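# Unscrew the truck body's two screws and set them down

## Task

Using the electric screwdriver, take out both screws that fasten the truck's body and leave the loose screws lying on the table; do not reverse any part of this that is already finished. The reference image is called manual.

## Robot and tools

Robot: two arms, left_arm (on the +y side) and right_arm, each ending in a five-fingered hand. right_arm has a right hand and left_arm a mirrored left hand. Bases in the scene frame: left_arm (+0.031, +0.308, +0.043) m, right_arm (+0.035, -0.256, +0.048) m, turned slightly (quat_wxyz +1.000, 0, 0, +0.030).

Frames: the scene frame has its origin at table height midway between the nominal bases, +z up, +x out over the table. Reported hand poses are in this frame. Each arm is controlled through a hand point roughly 0.05 m in front of the palm: its +z runs along the straight fingers, +y out of the palm, +x across the palm away from the thumb on the right hand (toward the thumb on the left). Fingers extend 0.06-0.07 m past it; a wrist bracket on the little-finger side can collide with things.

Row layout (shared by execute_actions and move): 28 numbers, each in [-1, 1]. Order: left_arm dx, dy, dz, rx, ry, rz; left hand thumb_turn, thumb_bend, index, middle, ring, little; left force_limit, speed; then the same 14 for right_arm. Pose numbers are offsets, not poses, taken along the axes of that arm's current Hand target and measured from that Hand target; 1.0 equals 0.6 m or 180 degrees, and rx, ry, rz form a single rotation vector. Six zeros means request nothing new for that arm. The six finger numbers are absolute targets: -1 open/straight, +1 closed (thumb_turn +1 puts the thumb opposite the fingers). force_limit runs from about 0 N at -1 to 10 N at +1 (15 N on the two thumb motors); speed rises from near zero at -1 to full at +0.48 and stays full above. No value means 'unchanged': to keep a hand as it is, resend the last eight numbers you sent for it (or, before any were sent, its hand_measured plus hand_force_limit and hand_speed).

execute_actions(actions, cameras): actions is a list of actions; each action is a list of 1 to 15 rows, one per 1/30 s step; a short action repeats its final row up to step 15. Every row in one action is offset from the Hand target at that action's start, so rows do not add up, but the next action starts from the new Hand target and adds on. An empty actions list returns camera images. cameras: list of names, ["all"], or [].

move(target, speed, blend, blocking, cameras): target is one 28-number row or a list of up to 15 rows; all rows are offsets from the same starting Hand targets. Paths are straight and end together, capped at 10 s total. speed is path speed in m/s, 0.002 to 4.3 (default 0.25), turns limited to twice that in rad/s; one value or one per target. blend (m) rounds corners of a list; 0 stops at each. blocking=false returns after about 0.5 s while the motion continues. Moves do not avoid obstacles or the other arm; faster moves lag more and hit harder. Hand numbers change at a target once everything is at rest. The result adds a move: line (done, off_target, moving, held, fault) and limits (paced = pose clipped, held = steps withheld).

wait(seconds 0 to 3600) lets time pass with no new commands. stop() brakes a running move. zoom_image(camera, region [x0, y0, x1, y1], at most 504 by 504 pixels) enlarges part of the latest image from cam_high, cam_low, cam_truck or cam_work (all 672x504). show_instructions() shows the reference images. finished_scene(scene 1) ends the scene permanently.

Results: end_effector_position (m) and end_effector_quat_wxyz per arm; Hand target (last commanded pose after clipping, base for the next offsets); joint positions, velocities and torques; hand_measured, hand_stopped_by (moving, target, force, stalled, fault) and hand_load_n (positive when pushed open), each six values in motor order; hand_force_limit, hand_speed; actions-left line; MOTOR HOT or FAULT lines. Positions may be off by a few cm; arms commonly rest 1-3 cm (up to 5) below target from friction and weight, which does not mean contact. Orientation commands are clipped to within 40 degrees of the current one each step. If the hand rests short, send the remaining distance as another offset. Thinking lets time run.

Gripping: with the thumb turned in front, the hand holds objects about 0.035-0.065 m thick, handles down to 0.025 m. For a soft grip close with speed -0.94 or lower. A lost grip shows as hand_load_n falling near 0.

Avoid: dropping anything even slightly, releasing moving parts, fast impacts, hard pushes on fixed or heavy items, letting anything leave the table (that fails the task), contact or squeezing between the two hands, large finger loads, and long stretched or straining poses that overheat motors (an overheated arm goes limp for 30-60 s). To end a push, command the target back past the hand point.

Each tool is called after "Emit:" as name(argument=value, ...) on one line, values as JSON.

Reference images:

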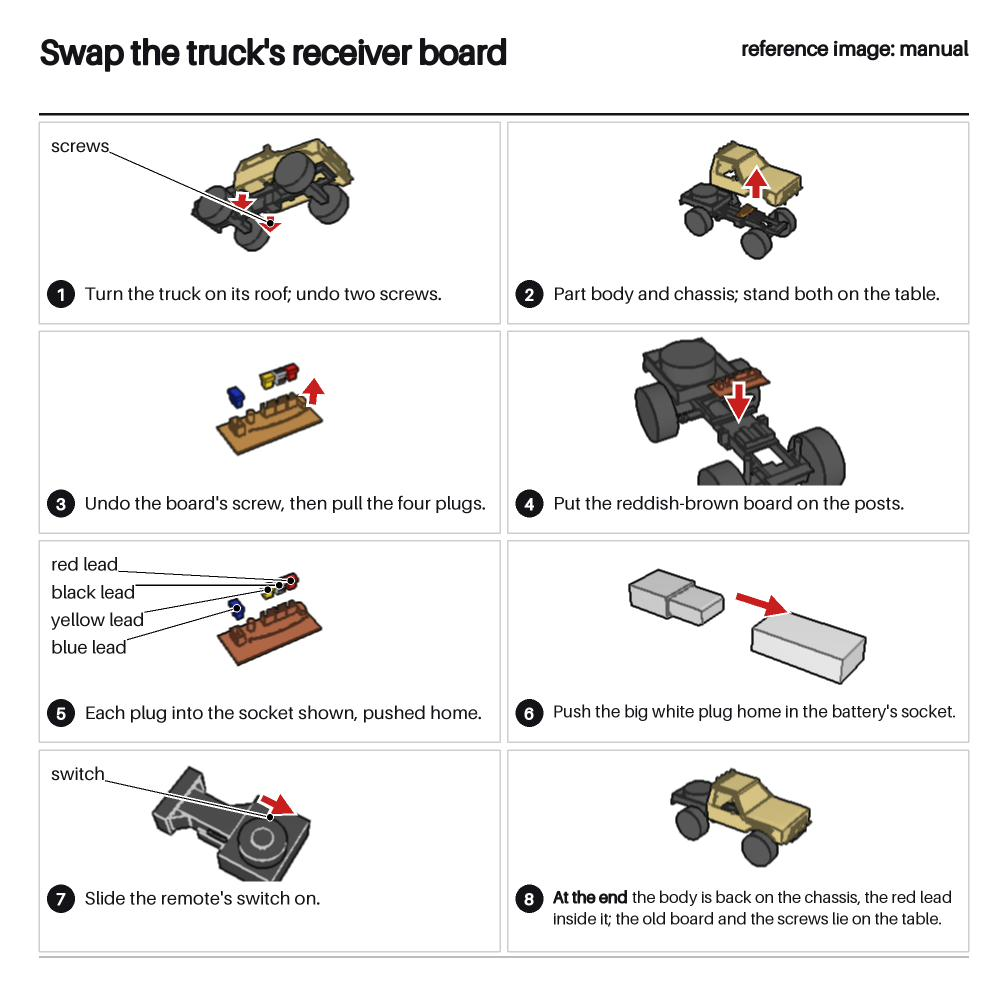

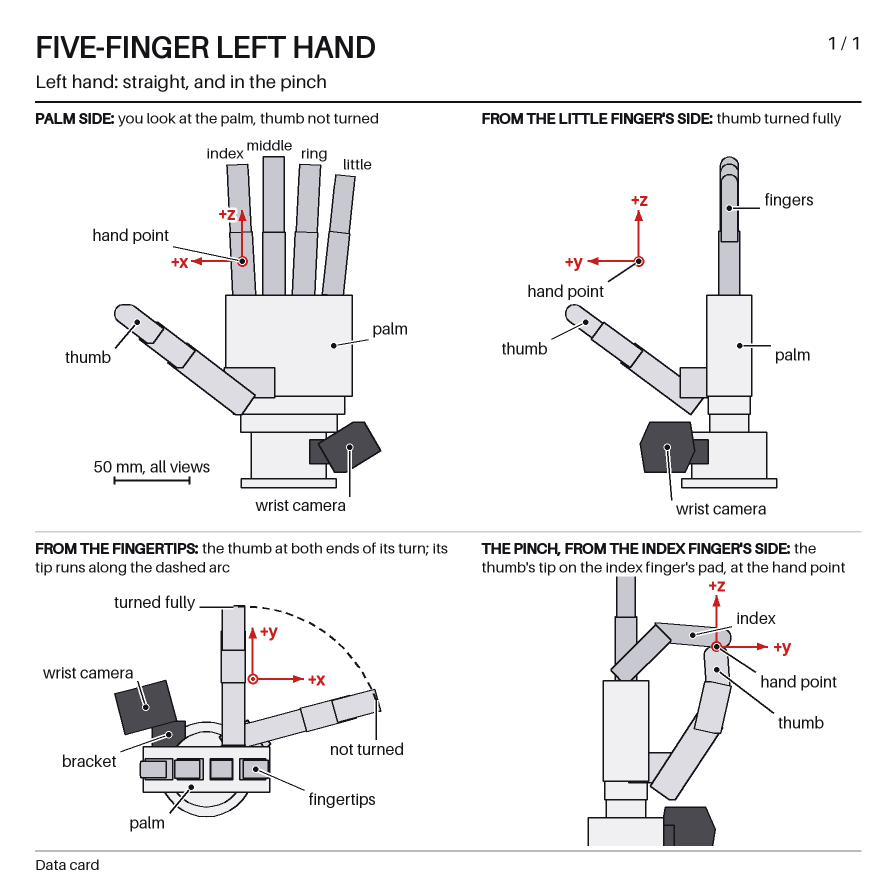

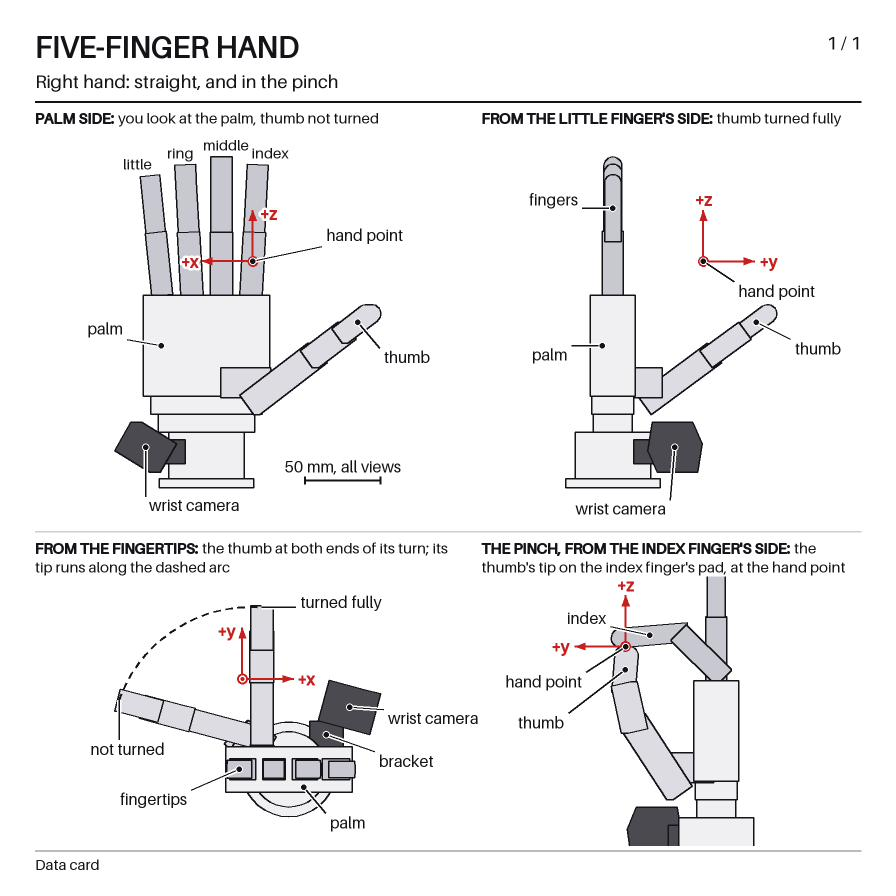

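## Session

Emit:
execute_actions(actions=[])

Scene clock: 0.00 s.
left_arm: end_effector_position=(+0.2963, +0.0231, +0.1978) hand_measured=(-1.000, -1.000, -1.000, -1.000, -1.000, -1.000) hand_load_n=(+0.0, +0.0, +0.0, +0.0, +0.0, +0.0) hand_stopped_by=(target, target, target, target, target, target) hand_force_limit=0.00 hand_speed=-0.80 end_effector_quat_wxyz=(-0.494, +0.571, -0.530, +0.387) | right_arm: end_effector_position=(+0.5410, -0.1754, +0.1468) hand_measured=(-1.000, -1.000, -1.000, -1.000, -1.000, -1.000) hand_load_n=(+0.0, +0.0, +0.0, +0.0, +0.0, +0.0) hand_stopped_by=(target, target, target, target, target, target) hand_force_limit=0.00 hand_speed=-0.80 end_effector_quat_wxyz=(+0.530, -0.345, +0.757, -0.164)
Joint positions: left_arm=[-1.276 1.14 0.64 -0.511 -1.318 -0.913] | right_arm=[-0.076 1.428 0.537 0.492 -0.132 0.788]
Joint velocities: within noise
Joint torques (N m): no reading
Heat: left arm: hottest waist 32 °C; right arm: hottest elbow 32 °C.
Hand target: left_arm +0.2978, +0.0178, +0.2032; -0.491, +0.573, -0.526, +0.392 | right_arm +0.5487, -0.1755, +0.1565; +0.538, -0.343, +0.751, -0.168

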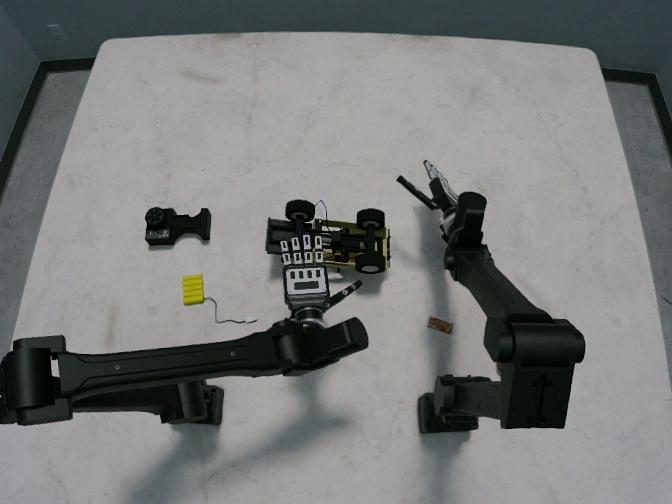

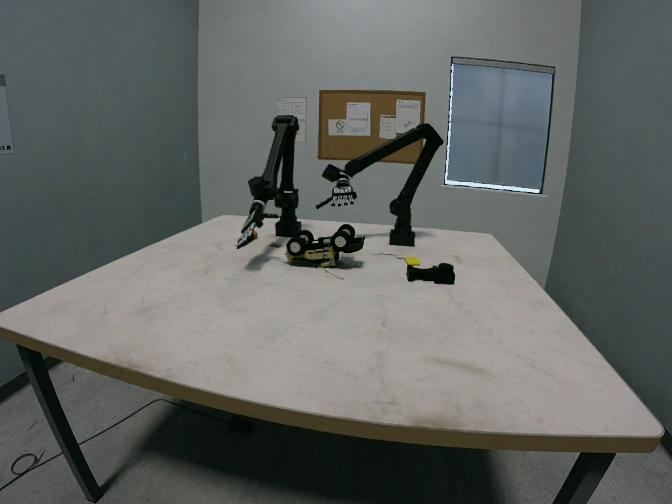

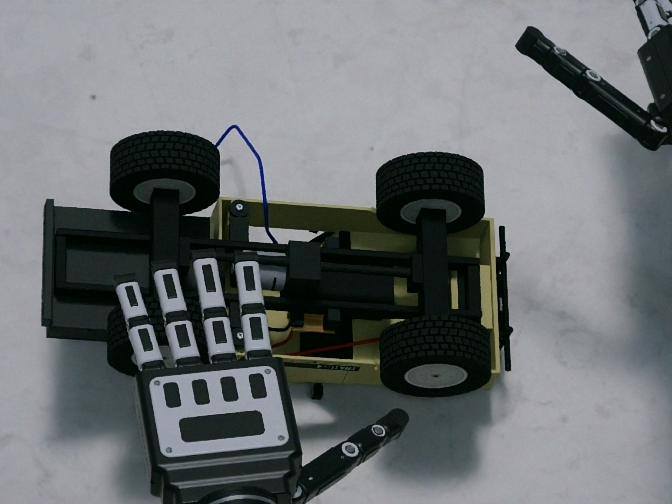

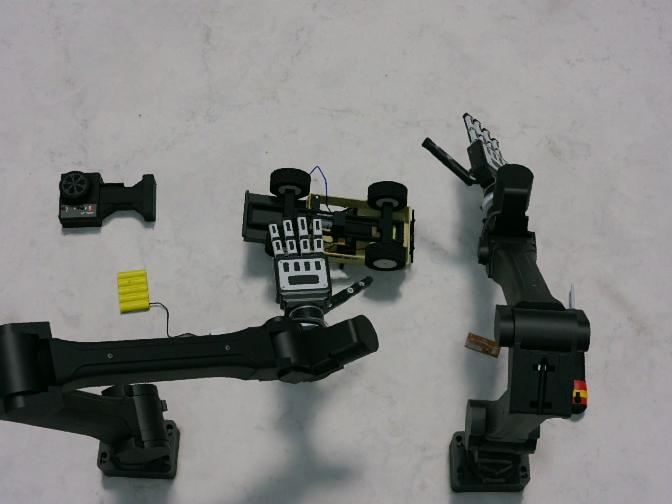

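Emit:
zoom_image(camera="cam_work", region=[440, 260, 640, 460])

Emit:
zoom_image(camera="cam_truck", region=[180, 180, 360, 380])

Scaled by 2.520 from the camera's image (finer frame: 960x720).

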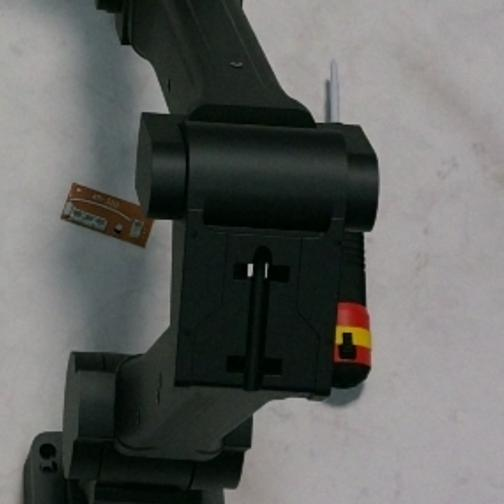

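Scaled by 2.520 from the camera's image (finer frame: 960x720).

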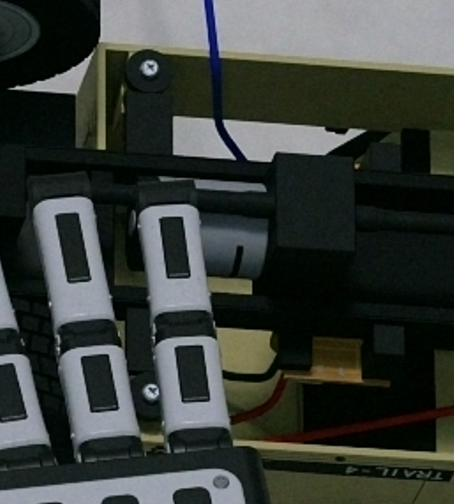

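Emit:
move(target=[[-0.425,-0.142,0.028,0,0,0,-1,-1,-1,-1,-1,-1,0,-0.8, 0,0,0,0,0,0,-1,-1,-1,-1,-1,-1,0,-0.8]], speed=0.2, cameras=["cam_work","cam_truck"])

Scene clock: 119.20 s.
left_arm: end_effector_position=(+0.2994, +0.2652, +0.2993) hand_measured=(-1.000, -1.000, -1.000, -1.000, -1.000, -1.000) hand_load_n=(-0.5, +0.0, +0.0, +0.0, +0.0, +0.0) hand_stopped_by=(target, target, target, target, target, target) hand_force_limit=0.00 hand_speed=-0.80 end_effector_quat_wxyz=(-0.488, +0.573, -0.526, +0.395) | right_arm: end_effector_position=(+0.5410, -0.1754, +0.1468) hand_measured=(-1.000, -1.000, -1.000, -1.000, -1.000, -1.000) hand_load_n=(+0.0, +0.0, +0.0, +0.0, +0.0, +0.0) hand_stopped_by=(target, target, target, target, target, target) hand_force_limit=0.00 hand_speed=-0.80 end_effector_quat_wxyz=(+0.530, -0.345, +0.757, -0.164)
Joint positions: left_arm=[-0.434 0.18 0.476 -0.548 -0.567 -0.077] | right_arm=[-0.076 1.428 0.537 0.492 -0.132 0.788]
Joint torques (N m): left_arm=[1.32 4.19 9.09 0.94 -0.14 -0.01] | right_arm=[-0.62 -8.47 8.35 1.55 0.04 -0.03]
Heat: left arm: hottest elbow 35 °C; right arm: hottest elbow 34 °C.
Hand target: left_arm +0.2972, +0.2692, +0.3001; -0.491, +0.573, -0.526, +0.392 | right_arm +0.5487, -0.1755, +0.1565; +0.538, -0.343, +0.751, -0.168
Off the commanded pose: left_arm 0.005 m, 1 deg | right_arm 0.012 m, 1 deg.
move: done
Images, in order (width x height): cam_truck 672x504, cam_work 672x504.

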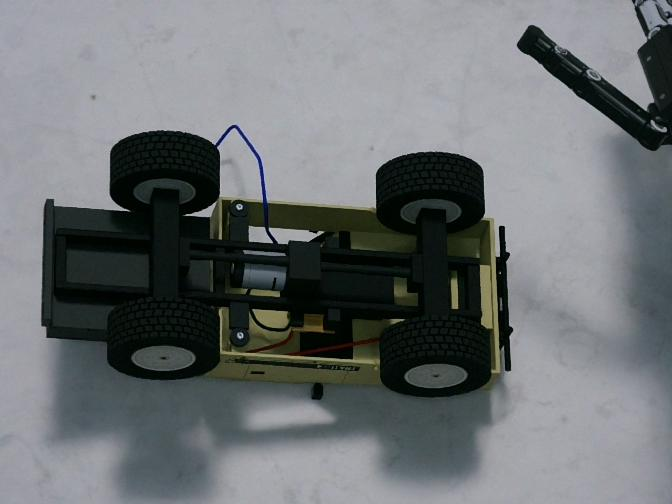

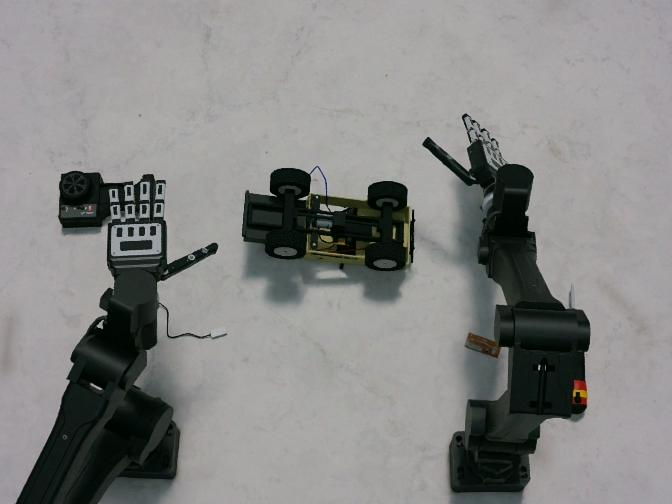

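Emit:
zoom_image(camera="cam_truck", region=[180, 180, 380, 380])

Emit:
zoom_image(camera="cam_truck", region=[200, 180, 280, 240])

Emit:
zoom_image(camera="cam_truck", region=[200, 310, 280, 370])

Scaled by 2.520 from the camera's image (finer frame: 960x720).

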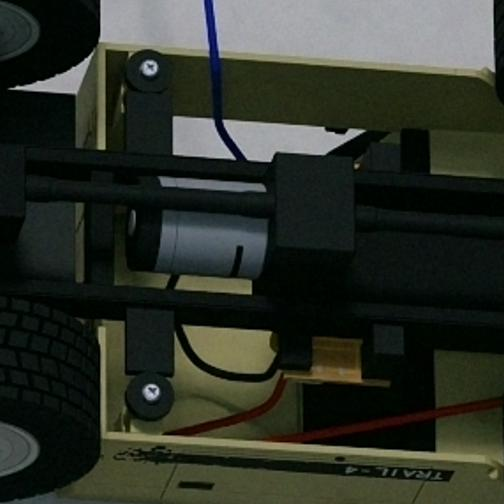

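Scaled by 6.300 from the camera's image (finer frame: 960x720).

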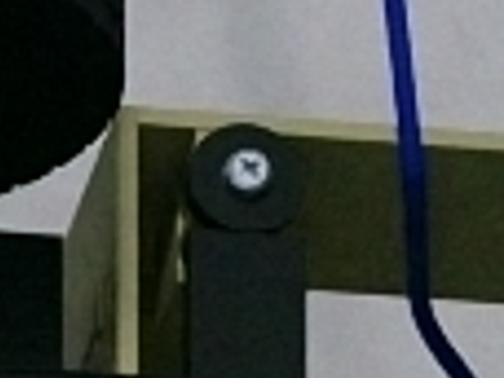

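Scaled by 6.300 from the camera's image (finer frame: 960x720).

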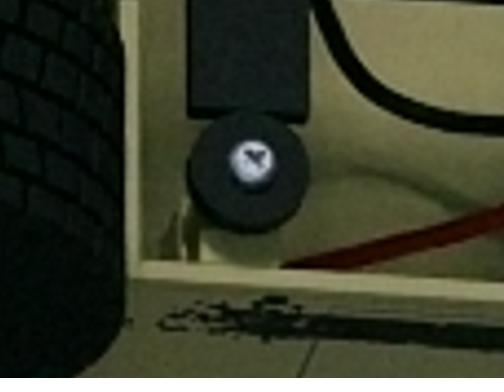

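Emit:
zoom_image(camera="cam_work", region=[230, 150, 430, 290])

Emit:
execute_actions(actions=[], cameras=["all"])

Emit:
zoom_image(camera="cam_low", region=[260, 200, 420, 300])

Scaled by 2.520 from the camera's image (finer frame: 960x720).

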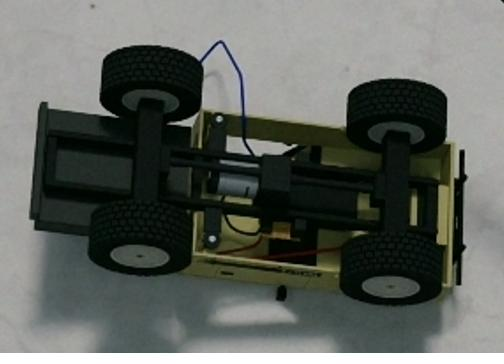

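Scene clock: 127.20 s.
left_arm: end_effector_position=(+0.2994, +0.2653, +0.2993) hand_measured=(-1.000, -1.000, -1.000, -1.000, -1.000, -1.000) hand_load_n=(+0.0, -0.5, +0.0, +0.0, -0.5, +0.0) hand_stopped_by=(target, target, target, target, target, target) hand_force_limit=0.00 hand_speed=-0.80 end_effector_quat_wxyz=(-0.488, +0.573, -0.526, +0.395) | right_arm: end_effector_position=(+0.5410, -0.1754, +0.1468) hand_measured=(-1.000, -1.000, -1.000, -1.000, -1.000, -1.000) hand_load_n=(-0.5, -0.5, +0.0, +0.0, +0.0, +0.0) hand_stopped_by=(target, target, target, target, target, target) hand_force_limit=0.00 hand_speed=-0.80 end_effector_quat_wxyz=(+0.530, -0.345, +0.757, -0.164)
Joint positions: left_arm=[-0.434 0.18 0.476 -0.548 -0.567 -0.076] | right_arm=[-0.076 1.428 0.537 0.492 -0.132 0.788]
Joint velocities: within noise
Joint torques (N m): left_arm=[1.14 4.37 9.1 0.92 -0.11 0] | right_arm=[-0.67 -8.47 8.31 1.59 0.04 -0.03]
Heat: left arm: hottest elbow 36 °C; right arm: hottest elbow 35 °C.
Hand target: left_arm +0.2972, +0.2692, +0.3001; -0.491, +0.573, -0.526, +0.392 | right_arm +0.5487, -0.1755, +0.1565; +0.538, -0.343, +0.751, -0.168
Off the commanded pose: left_arm 0.005 m, 1 deg | right_arm 0.012 m, 1 deg.

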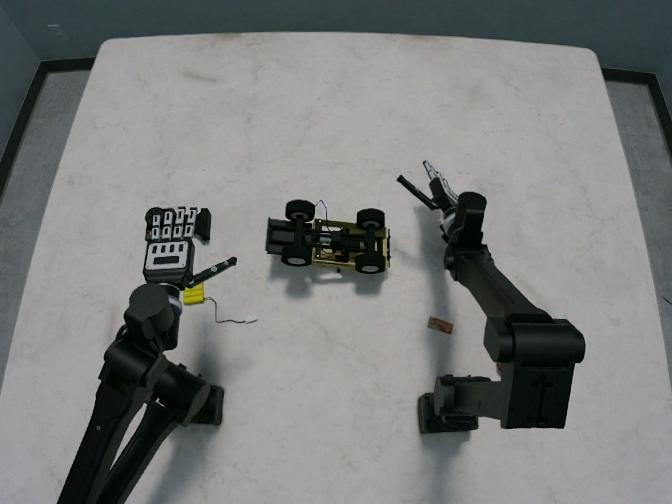

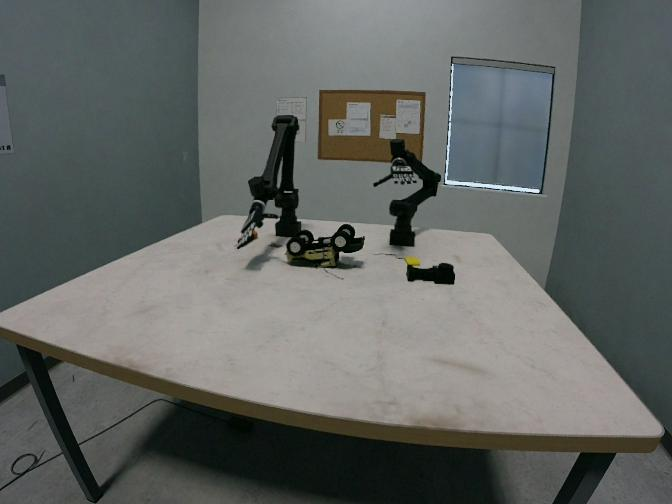

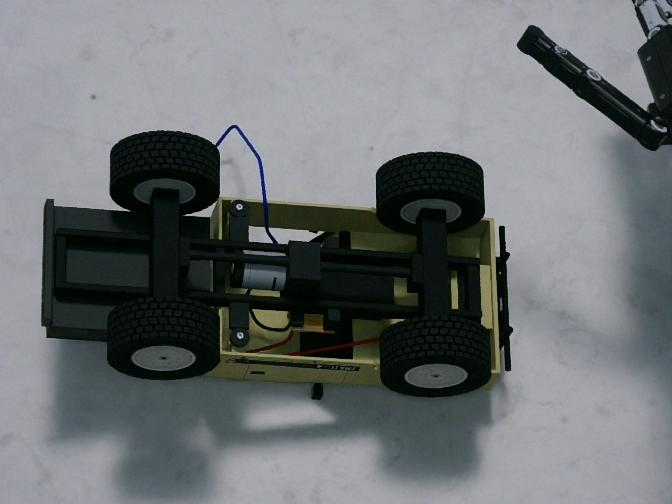

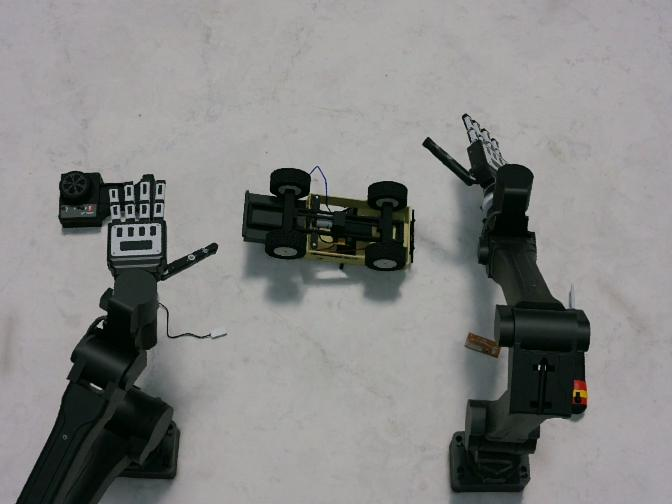

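Scaled by 3.150 from the camera's image (finer frame: 960x720).

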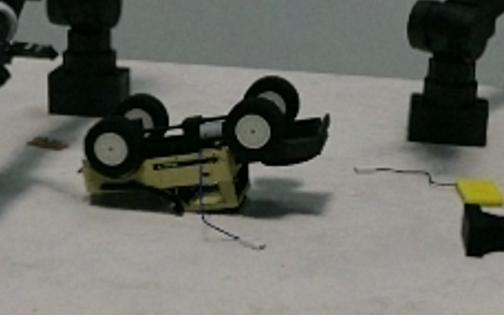

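Emit:
move(target=[[0,0,0,0,0,0,-1,-1,-1,-1,-1,-1,0,-0.8, -0.34,0.018,-0.286,0,0,0,-1,-1,-1,-1,-1,-1,0,-0.8]], speed=0.2, cameras=["all"])

Scene clock: 171.10 s.
left_arm: end_effector_position=(+0.2994, +0.2652, +0.2993) hand_measured=(-1.000, -1.000, -1.000, -1.000, -1.000, -1.000) hand_load_n=(+0.0, +0.0, -0.5, +0.0, +0.0, +0.0) hand_stopped_by=(target, target, target, target, target, target) hand_force_limit=0.00 hand_speed=-0.80 end_effector_quat_wxyz=(-0.488, +0.573, -0.526, +0.395) | right_arm: end_effector_position=(+0.4180, -0.0528, +0.3245) hand_measured=(-1.000, -1.000, -1.000, -1.000, -1.000, -1.000) hand_load_n=(+0.0, +0.0, +0.0, +0.0, +0.0, +0.0) hand_stopped_by=(target, target, target, target, target, target) hand_force_limit=0.00 hand_speed=-0.80 end_effector_quat_wxyz=(+0.521, -0.355, +0.756, -0.174)
Joint positions: left_arm=[-0.434 0.18 0.476 -0.548 -0.567 -0.076] | right_arm=[0.436 0.794 0.673 -0.312 0.347 0.966]
Joint torques (N m): left_arm=[1.14 3.9 9.13 0.96 -0.12 0.02] | right_arm=[-0.15 -2.84 14.53 0.94 0.37 0.12]
Heat: left arm: hottest elbow 38 °C; right arm: hottest elbow 35 °C.
Hand target: left_arm +0.2972, +0.2692, +0.3001; -0.491, +0.573, -0.526, +0.392 | right_arm +0.4244, -0.0460, +0.3539; +0.539, -0.343, +0.751, -0.168
Off the commanded pose: left_arm 0.005 m, 1 deg | right_arm 0.031 m, 3 deg.
move: off_target (right_arm)

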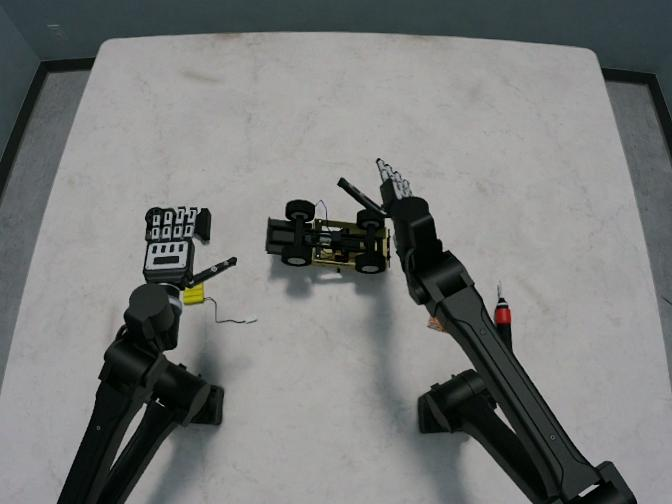

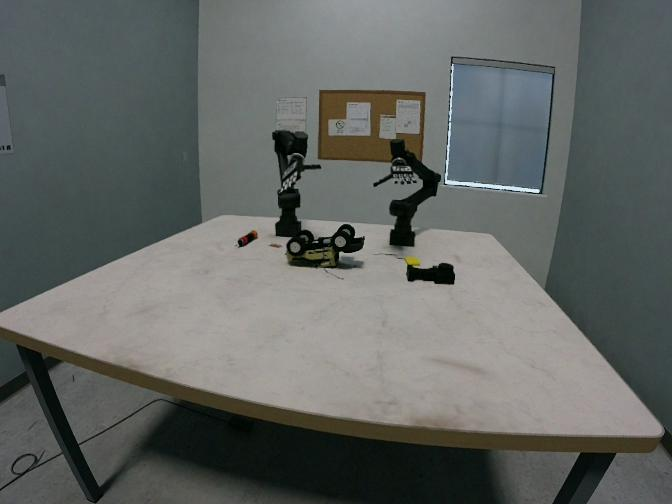

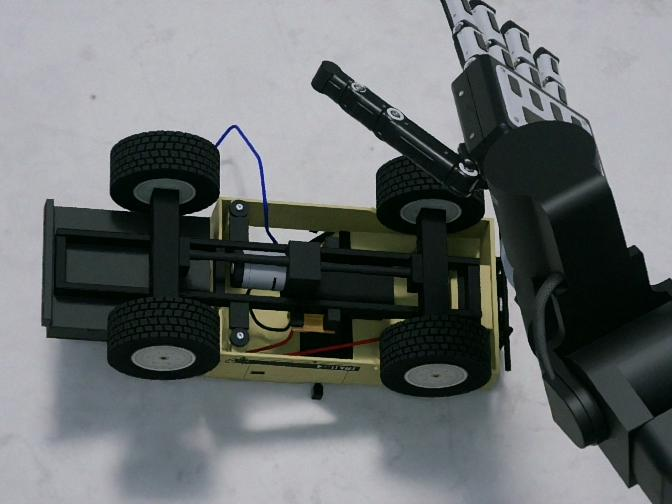

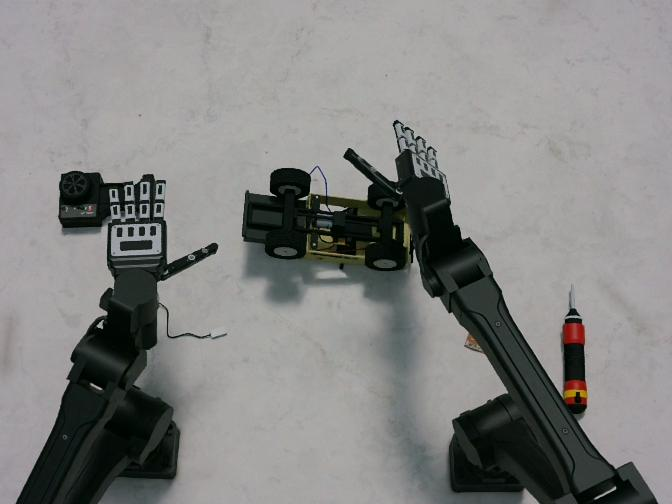

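Emit:
zoom_image(camera="cam_work", region=[530, 270, 630, 430])

Emit:
zoom_image(camera="cam_low", region=[220, 215, 300, 275])

Emit:
zoom_image(camera="cam_high", region=[460, 270, 540, 380])

Scaled by 3.150 from the camera's image (finer frame: 960x720).

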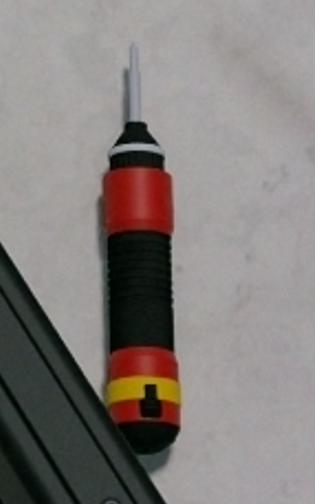

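Scaled by 6.300 from the camera's image (finer frame: 960x720).

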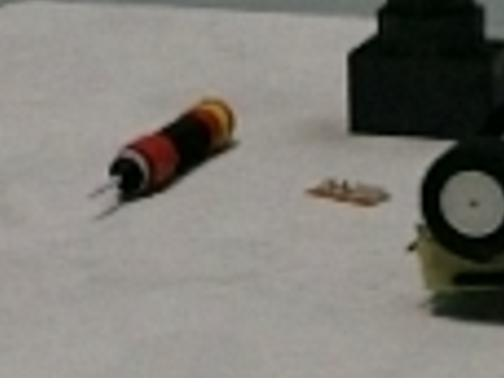

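Scaled by 4.582 from the camera's image (finer frame: 960x720).

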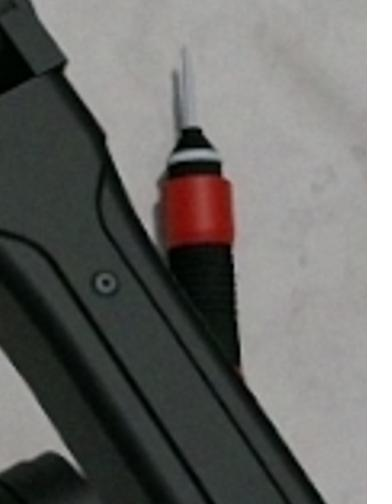

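Emit:
zoom_image(camera="cam_work", region=[560, 375, 596, 415])

Emit:
zoom_image(camera="cam_work", region=[550, 275, 600, 325])

Scaled by 12.600 from the camera's image (finer frame: 960x720).

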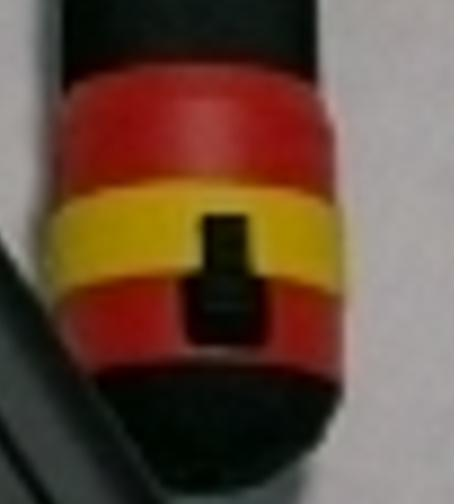

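Scaled by 10.080 from the camera's image (finer frame: 960x720).

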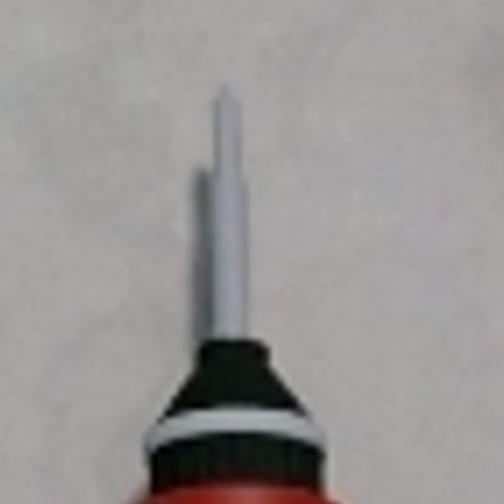

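Emit:
move(target=[[0,0,0,0,0,0,-1,-1,-1,-1,-1,-1,0,-0.8, 0.6687,-0.1794,-0.2636,0.0916,0.4362,0.0767,1,-1,-1,-1,-1,-1,0,-0.5]], speed=0.2, cameras=["all"])

Scene clock: 314.57 s.
left_arm: end_effector_position=(+0.2994, +0.2652, +0.2993) hand_measured=(-1.000, -1.000, -1.000, -1.000, -1.000, -1.000) hand_load_n=(+0.0, +0.0, +0.0, +0.0, +0.0, +0.0) hand_stopped_by=(target, target, target, target, target, target) hand_force_limit=0.00 hand_speed=-0.80 end_effector_quat_wxyz=(-0.488, +0.573, -0.526, +0.395) | right_arm: end_effector_position=(+0.2404, -0.4168, +0.2028) hand_measured=(+1.000, -1.000, -1.000, -1.000, -1.000, -1.000) hand_load_n=(+0.0, +0.0, +0.0, +0.0, +0.0, -0.5) hand_stopped_by=(target, target, target, target, target, target) hand_force_limit=0.00 hand_speed=-0.50 end_effector_quat_wxyz=(+0.003, +0.003, +0.924, -0.381)
Joint positions: left_arm=[-0.434 0.18 0.476 -0.548 -0.567 -0.076] | right_arm=[-0.423 0.714 0.647 -1.159 0.717 1.083]
Joint torques (N m): left_arm=[1.55 3.9 9.17 1.01 -0.11 0.02] | right_arm=[-1.14 -0.67 8.87 0.87 0.71 -0.24]
Heat: left arm: hottest elbow 39 °C; right arm: hottest elbow 41 °C.
Hand target: left_arm +0.2972, +0.2692, +0.3001; -0.491, +0.573, -0.526, +0.392 | right_arm +0.2398, -0.4198, +0.2000; +0.000, +0.000, +0.924, -0.383
Off the commanded pose: left_arm 0.005 m, 1 deg | right_arm 0.004 m, 1 deg.
move: done

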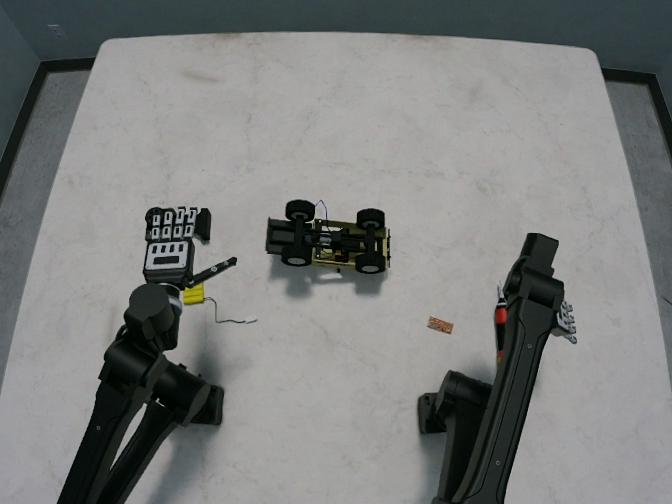

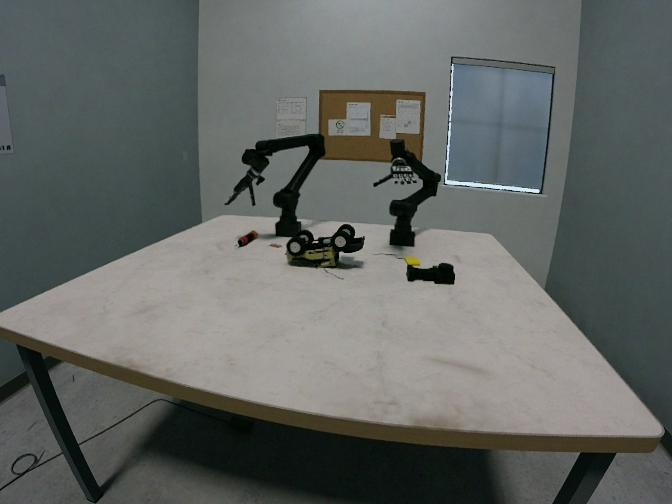

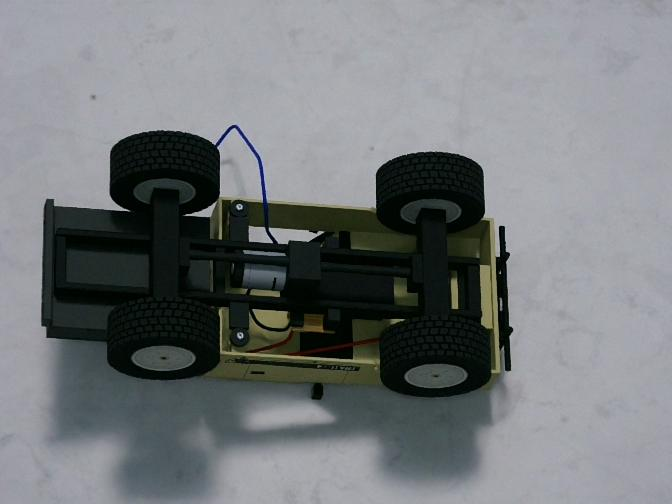

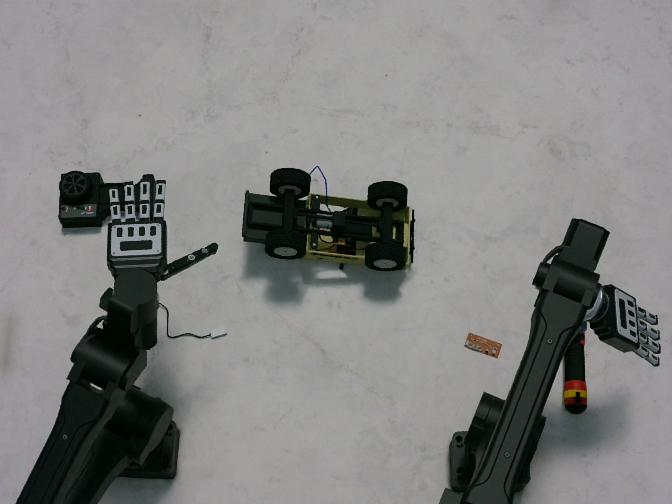

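Emit:
zoom_image(camera="cam_work", region=[540, 270, 672, 420])

Scaled by 3.360 from the camera's image (finer frame: 960x720).

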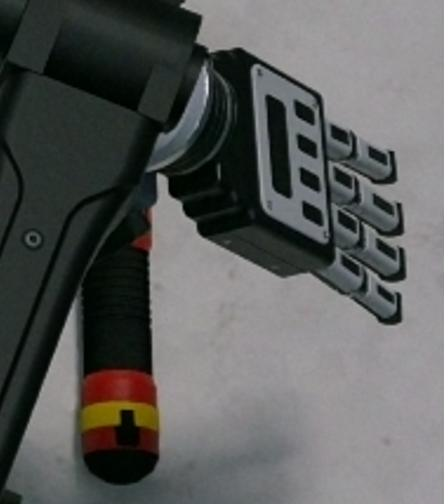

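Emit:
zoom_image(camera="cam_low", region=[210, 130, 310, 255])

Scaled by 4.032 from the camera's image (finer frame: 960x720).

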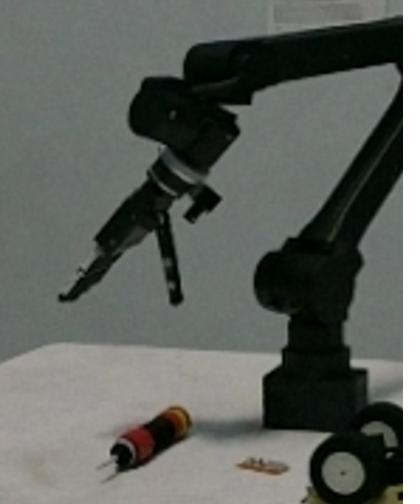

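Emit:
move(target=[[0,0,0,0,0,0,-1,-1,-1,-1,-1,-1,0,-0.8, -0.015,0.1379,0.1214,0,0,0,1,-1,-1,-1,-1,-1,0,-0.5]], speed=0.1, cameras=["all"])

Scene clock: 353.47 s.
left_arm: end_effector_position=(+0.2994, +0.2652, +0.2993) hand_measured=(-1.000, -1.000, -1.000, -1.000, -1.000, -1.000) hand_load_n=(+0.0, +0.0, +0.0, +0.0, +0.0, +0.0) hand_stopped_by=(target, target, target, target, target, target) hand_force_limit=0.00 hand_speed=-0.80 end_effector_quat_wxyz=(-0.488, +0.573, -0.526, +0.395) | right_arm: end_effector_position=(+0.2448, -0.4135, +0.0915) hand_measured=(+1.000, -1.000, -1.000, -1.000, -1.000, -1.000) hand_load_n=(+0.0, +0.0, -0.5, +0.0, +0.0, +0.0) hand_stopped_by=(target, target, target, target, target, target) hand_force_limit=0.00 hand_speed=-0.50 end_effector_quat_wxyz=(-0.007, -0.004, +0.925, -0.380)
Joint positions: left_arm=[-0.434 0.18 0.476 -0.548 -0.567 -0.076] | right_arm=[-0.394 0.865 0.409 -0.812 0.731 1.112]
Joint torques (N m): left_arm=[1.08 4.37 9.07 1.05 -0.11 0] | right_arm=[0.09 -1.44 7.94 0.87 0.77 0.1]
Heat: left arm: hottest elbow 39 °C; right arm: hottest elbow 40 °C.
Hand target: left_arm +0.2972, +0.2692, +0.3001; -0.491, +0.573, -0.526, +0.392 | right_arm +0.2488, -0.4128, +0.0899; +0.000, +0.000, +0.924, -0.383
Off the commanded pose: left_arm 0.005 m, 1 deg | right_arm 0.004 m, 1 deg.
move: done

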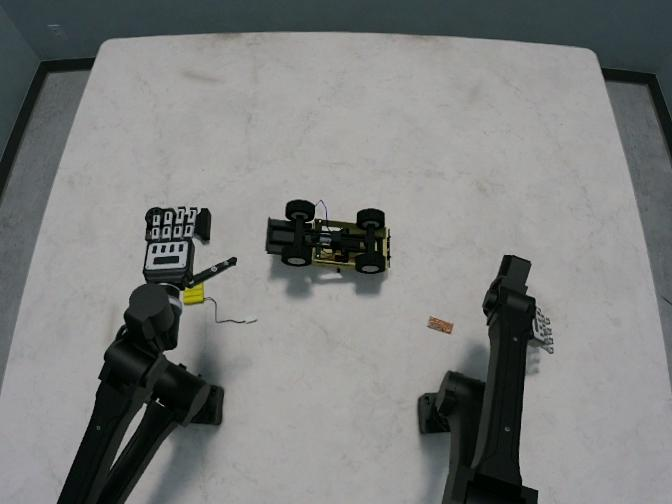

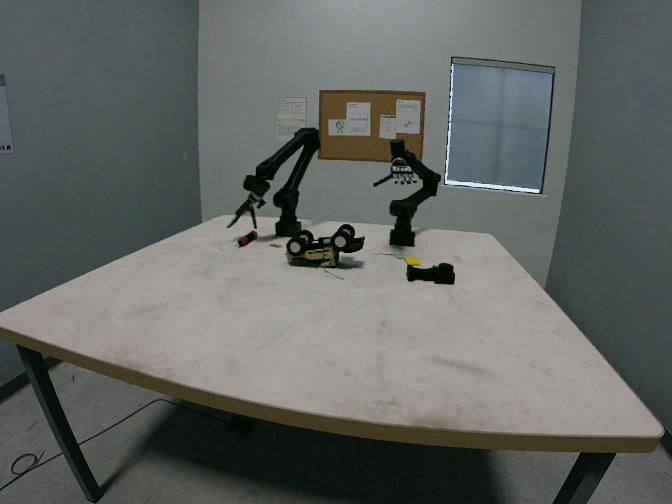

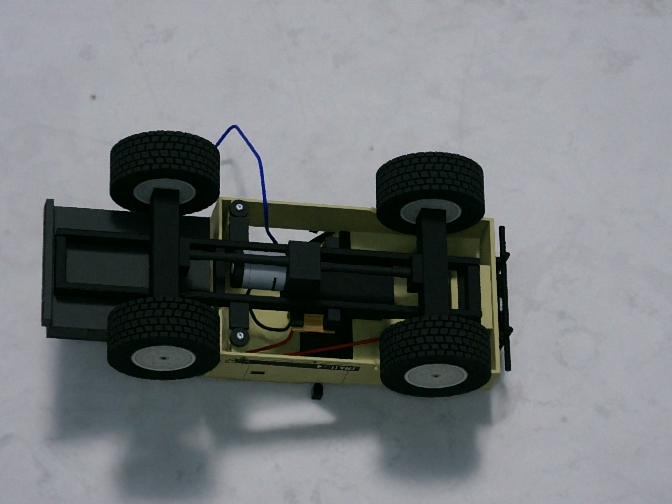

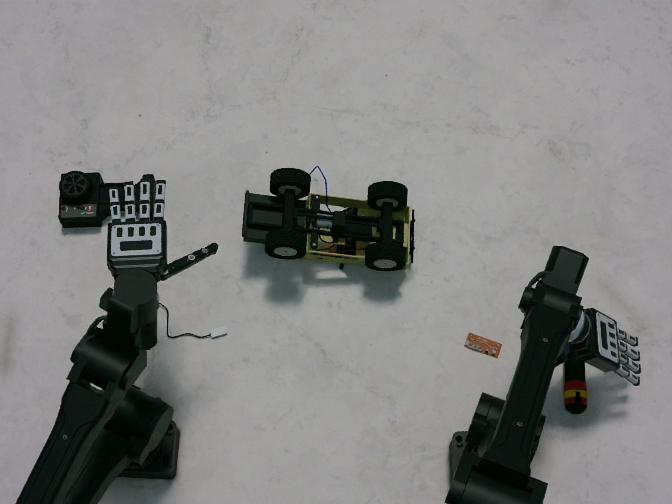

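Emit:
zoom_image(camera="cam_low", region=[215, 170, 285, 260])

Emit:
zoom_image(camera="cam_work", region=[540, 290, 660, 430])

Scaled by 5.600 from the camera's image (finer frame: 960x720).

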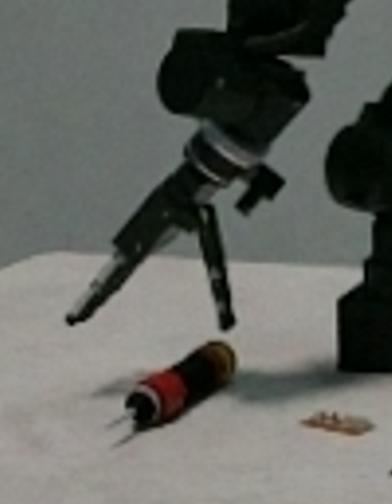

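Scaled by 3.600 from the camera's image (finer frame: 960x720).

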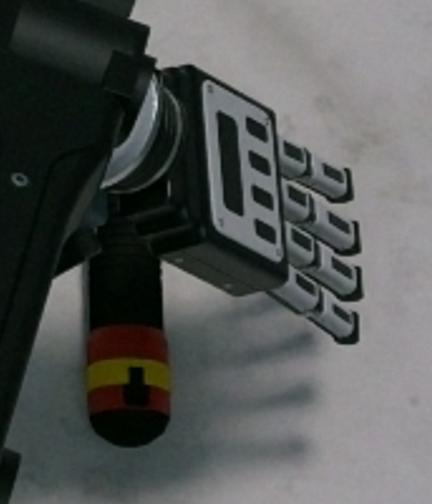

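Emit:
zoom_image(camera="cam_high", region=[470, 240, 570, 380])

Scaled by 3.600 from the camera's image (finer frame: 960x720).

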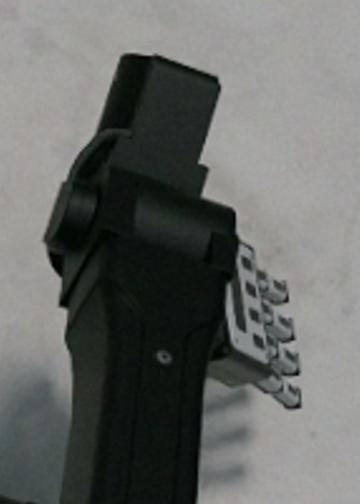

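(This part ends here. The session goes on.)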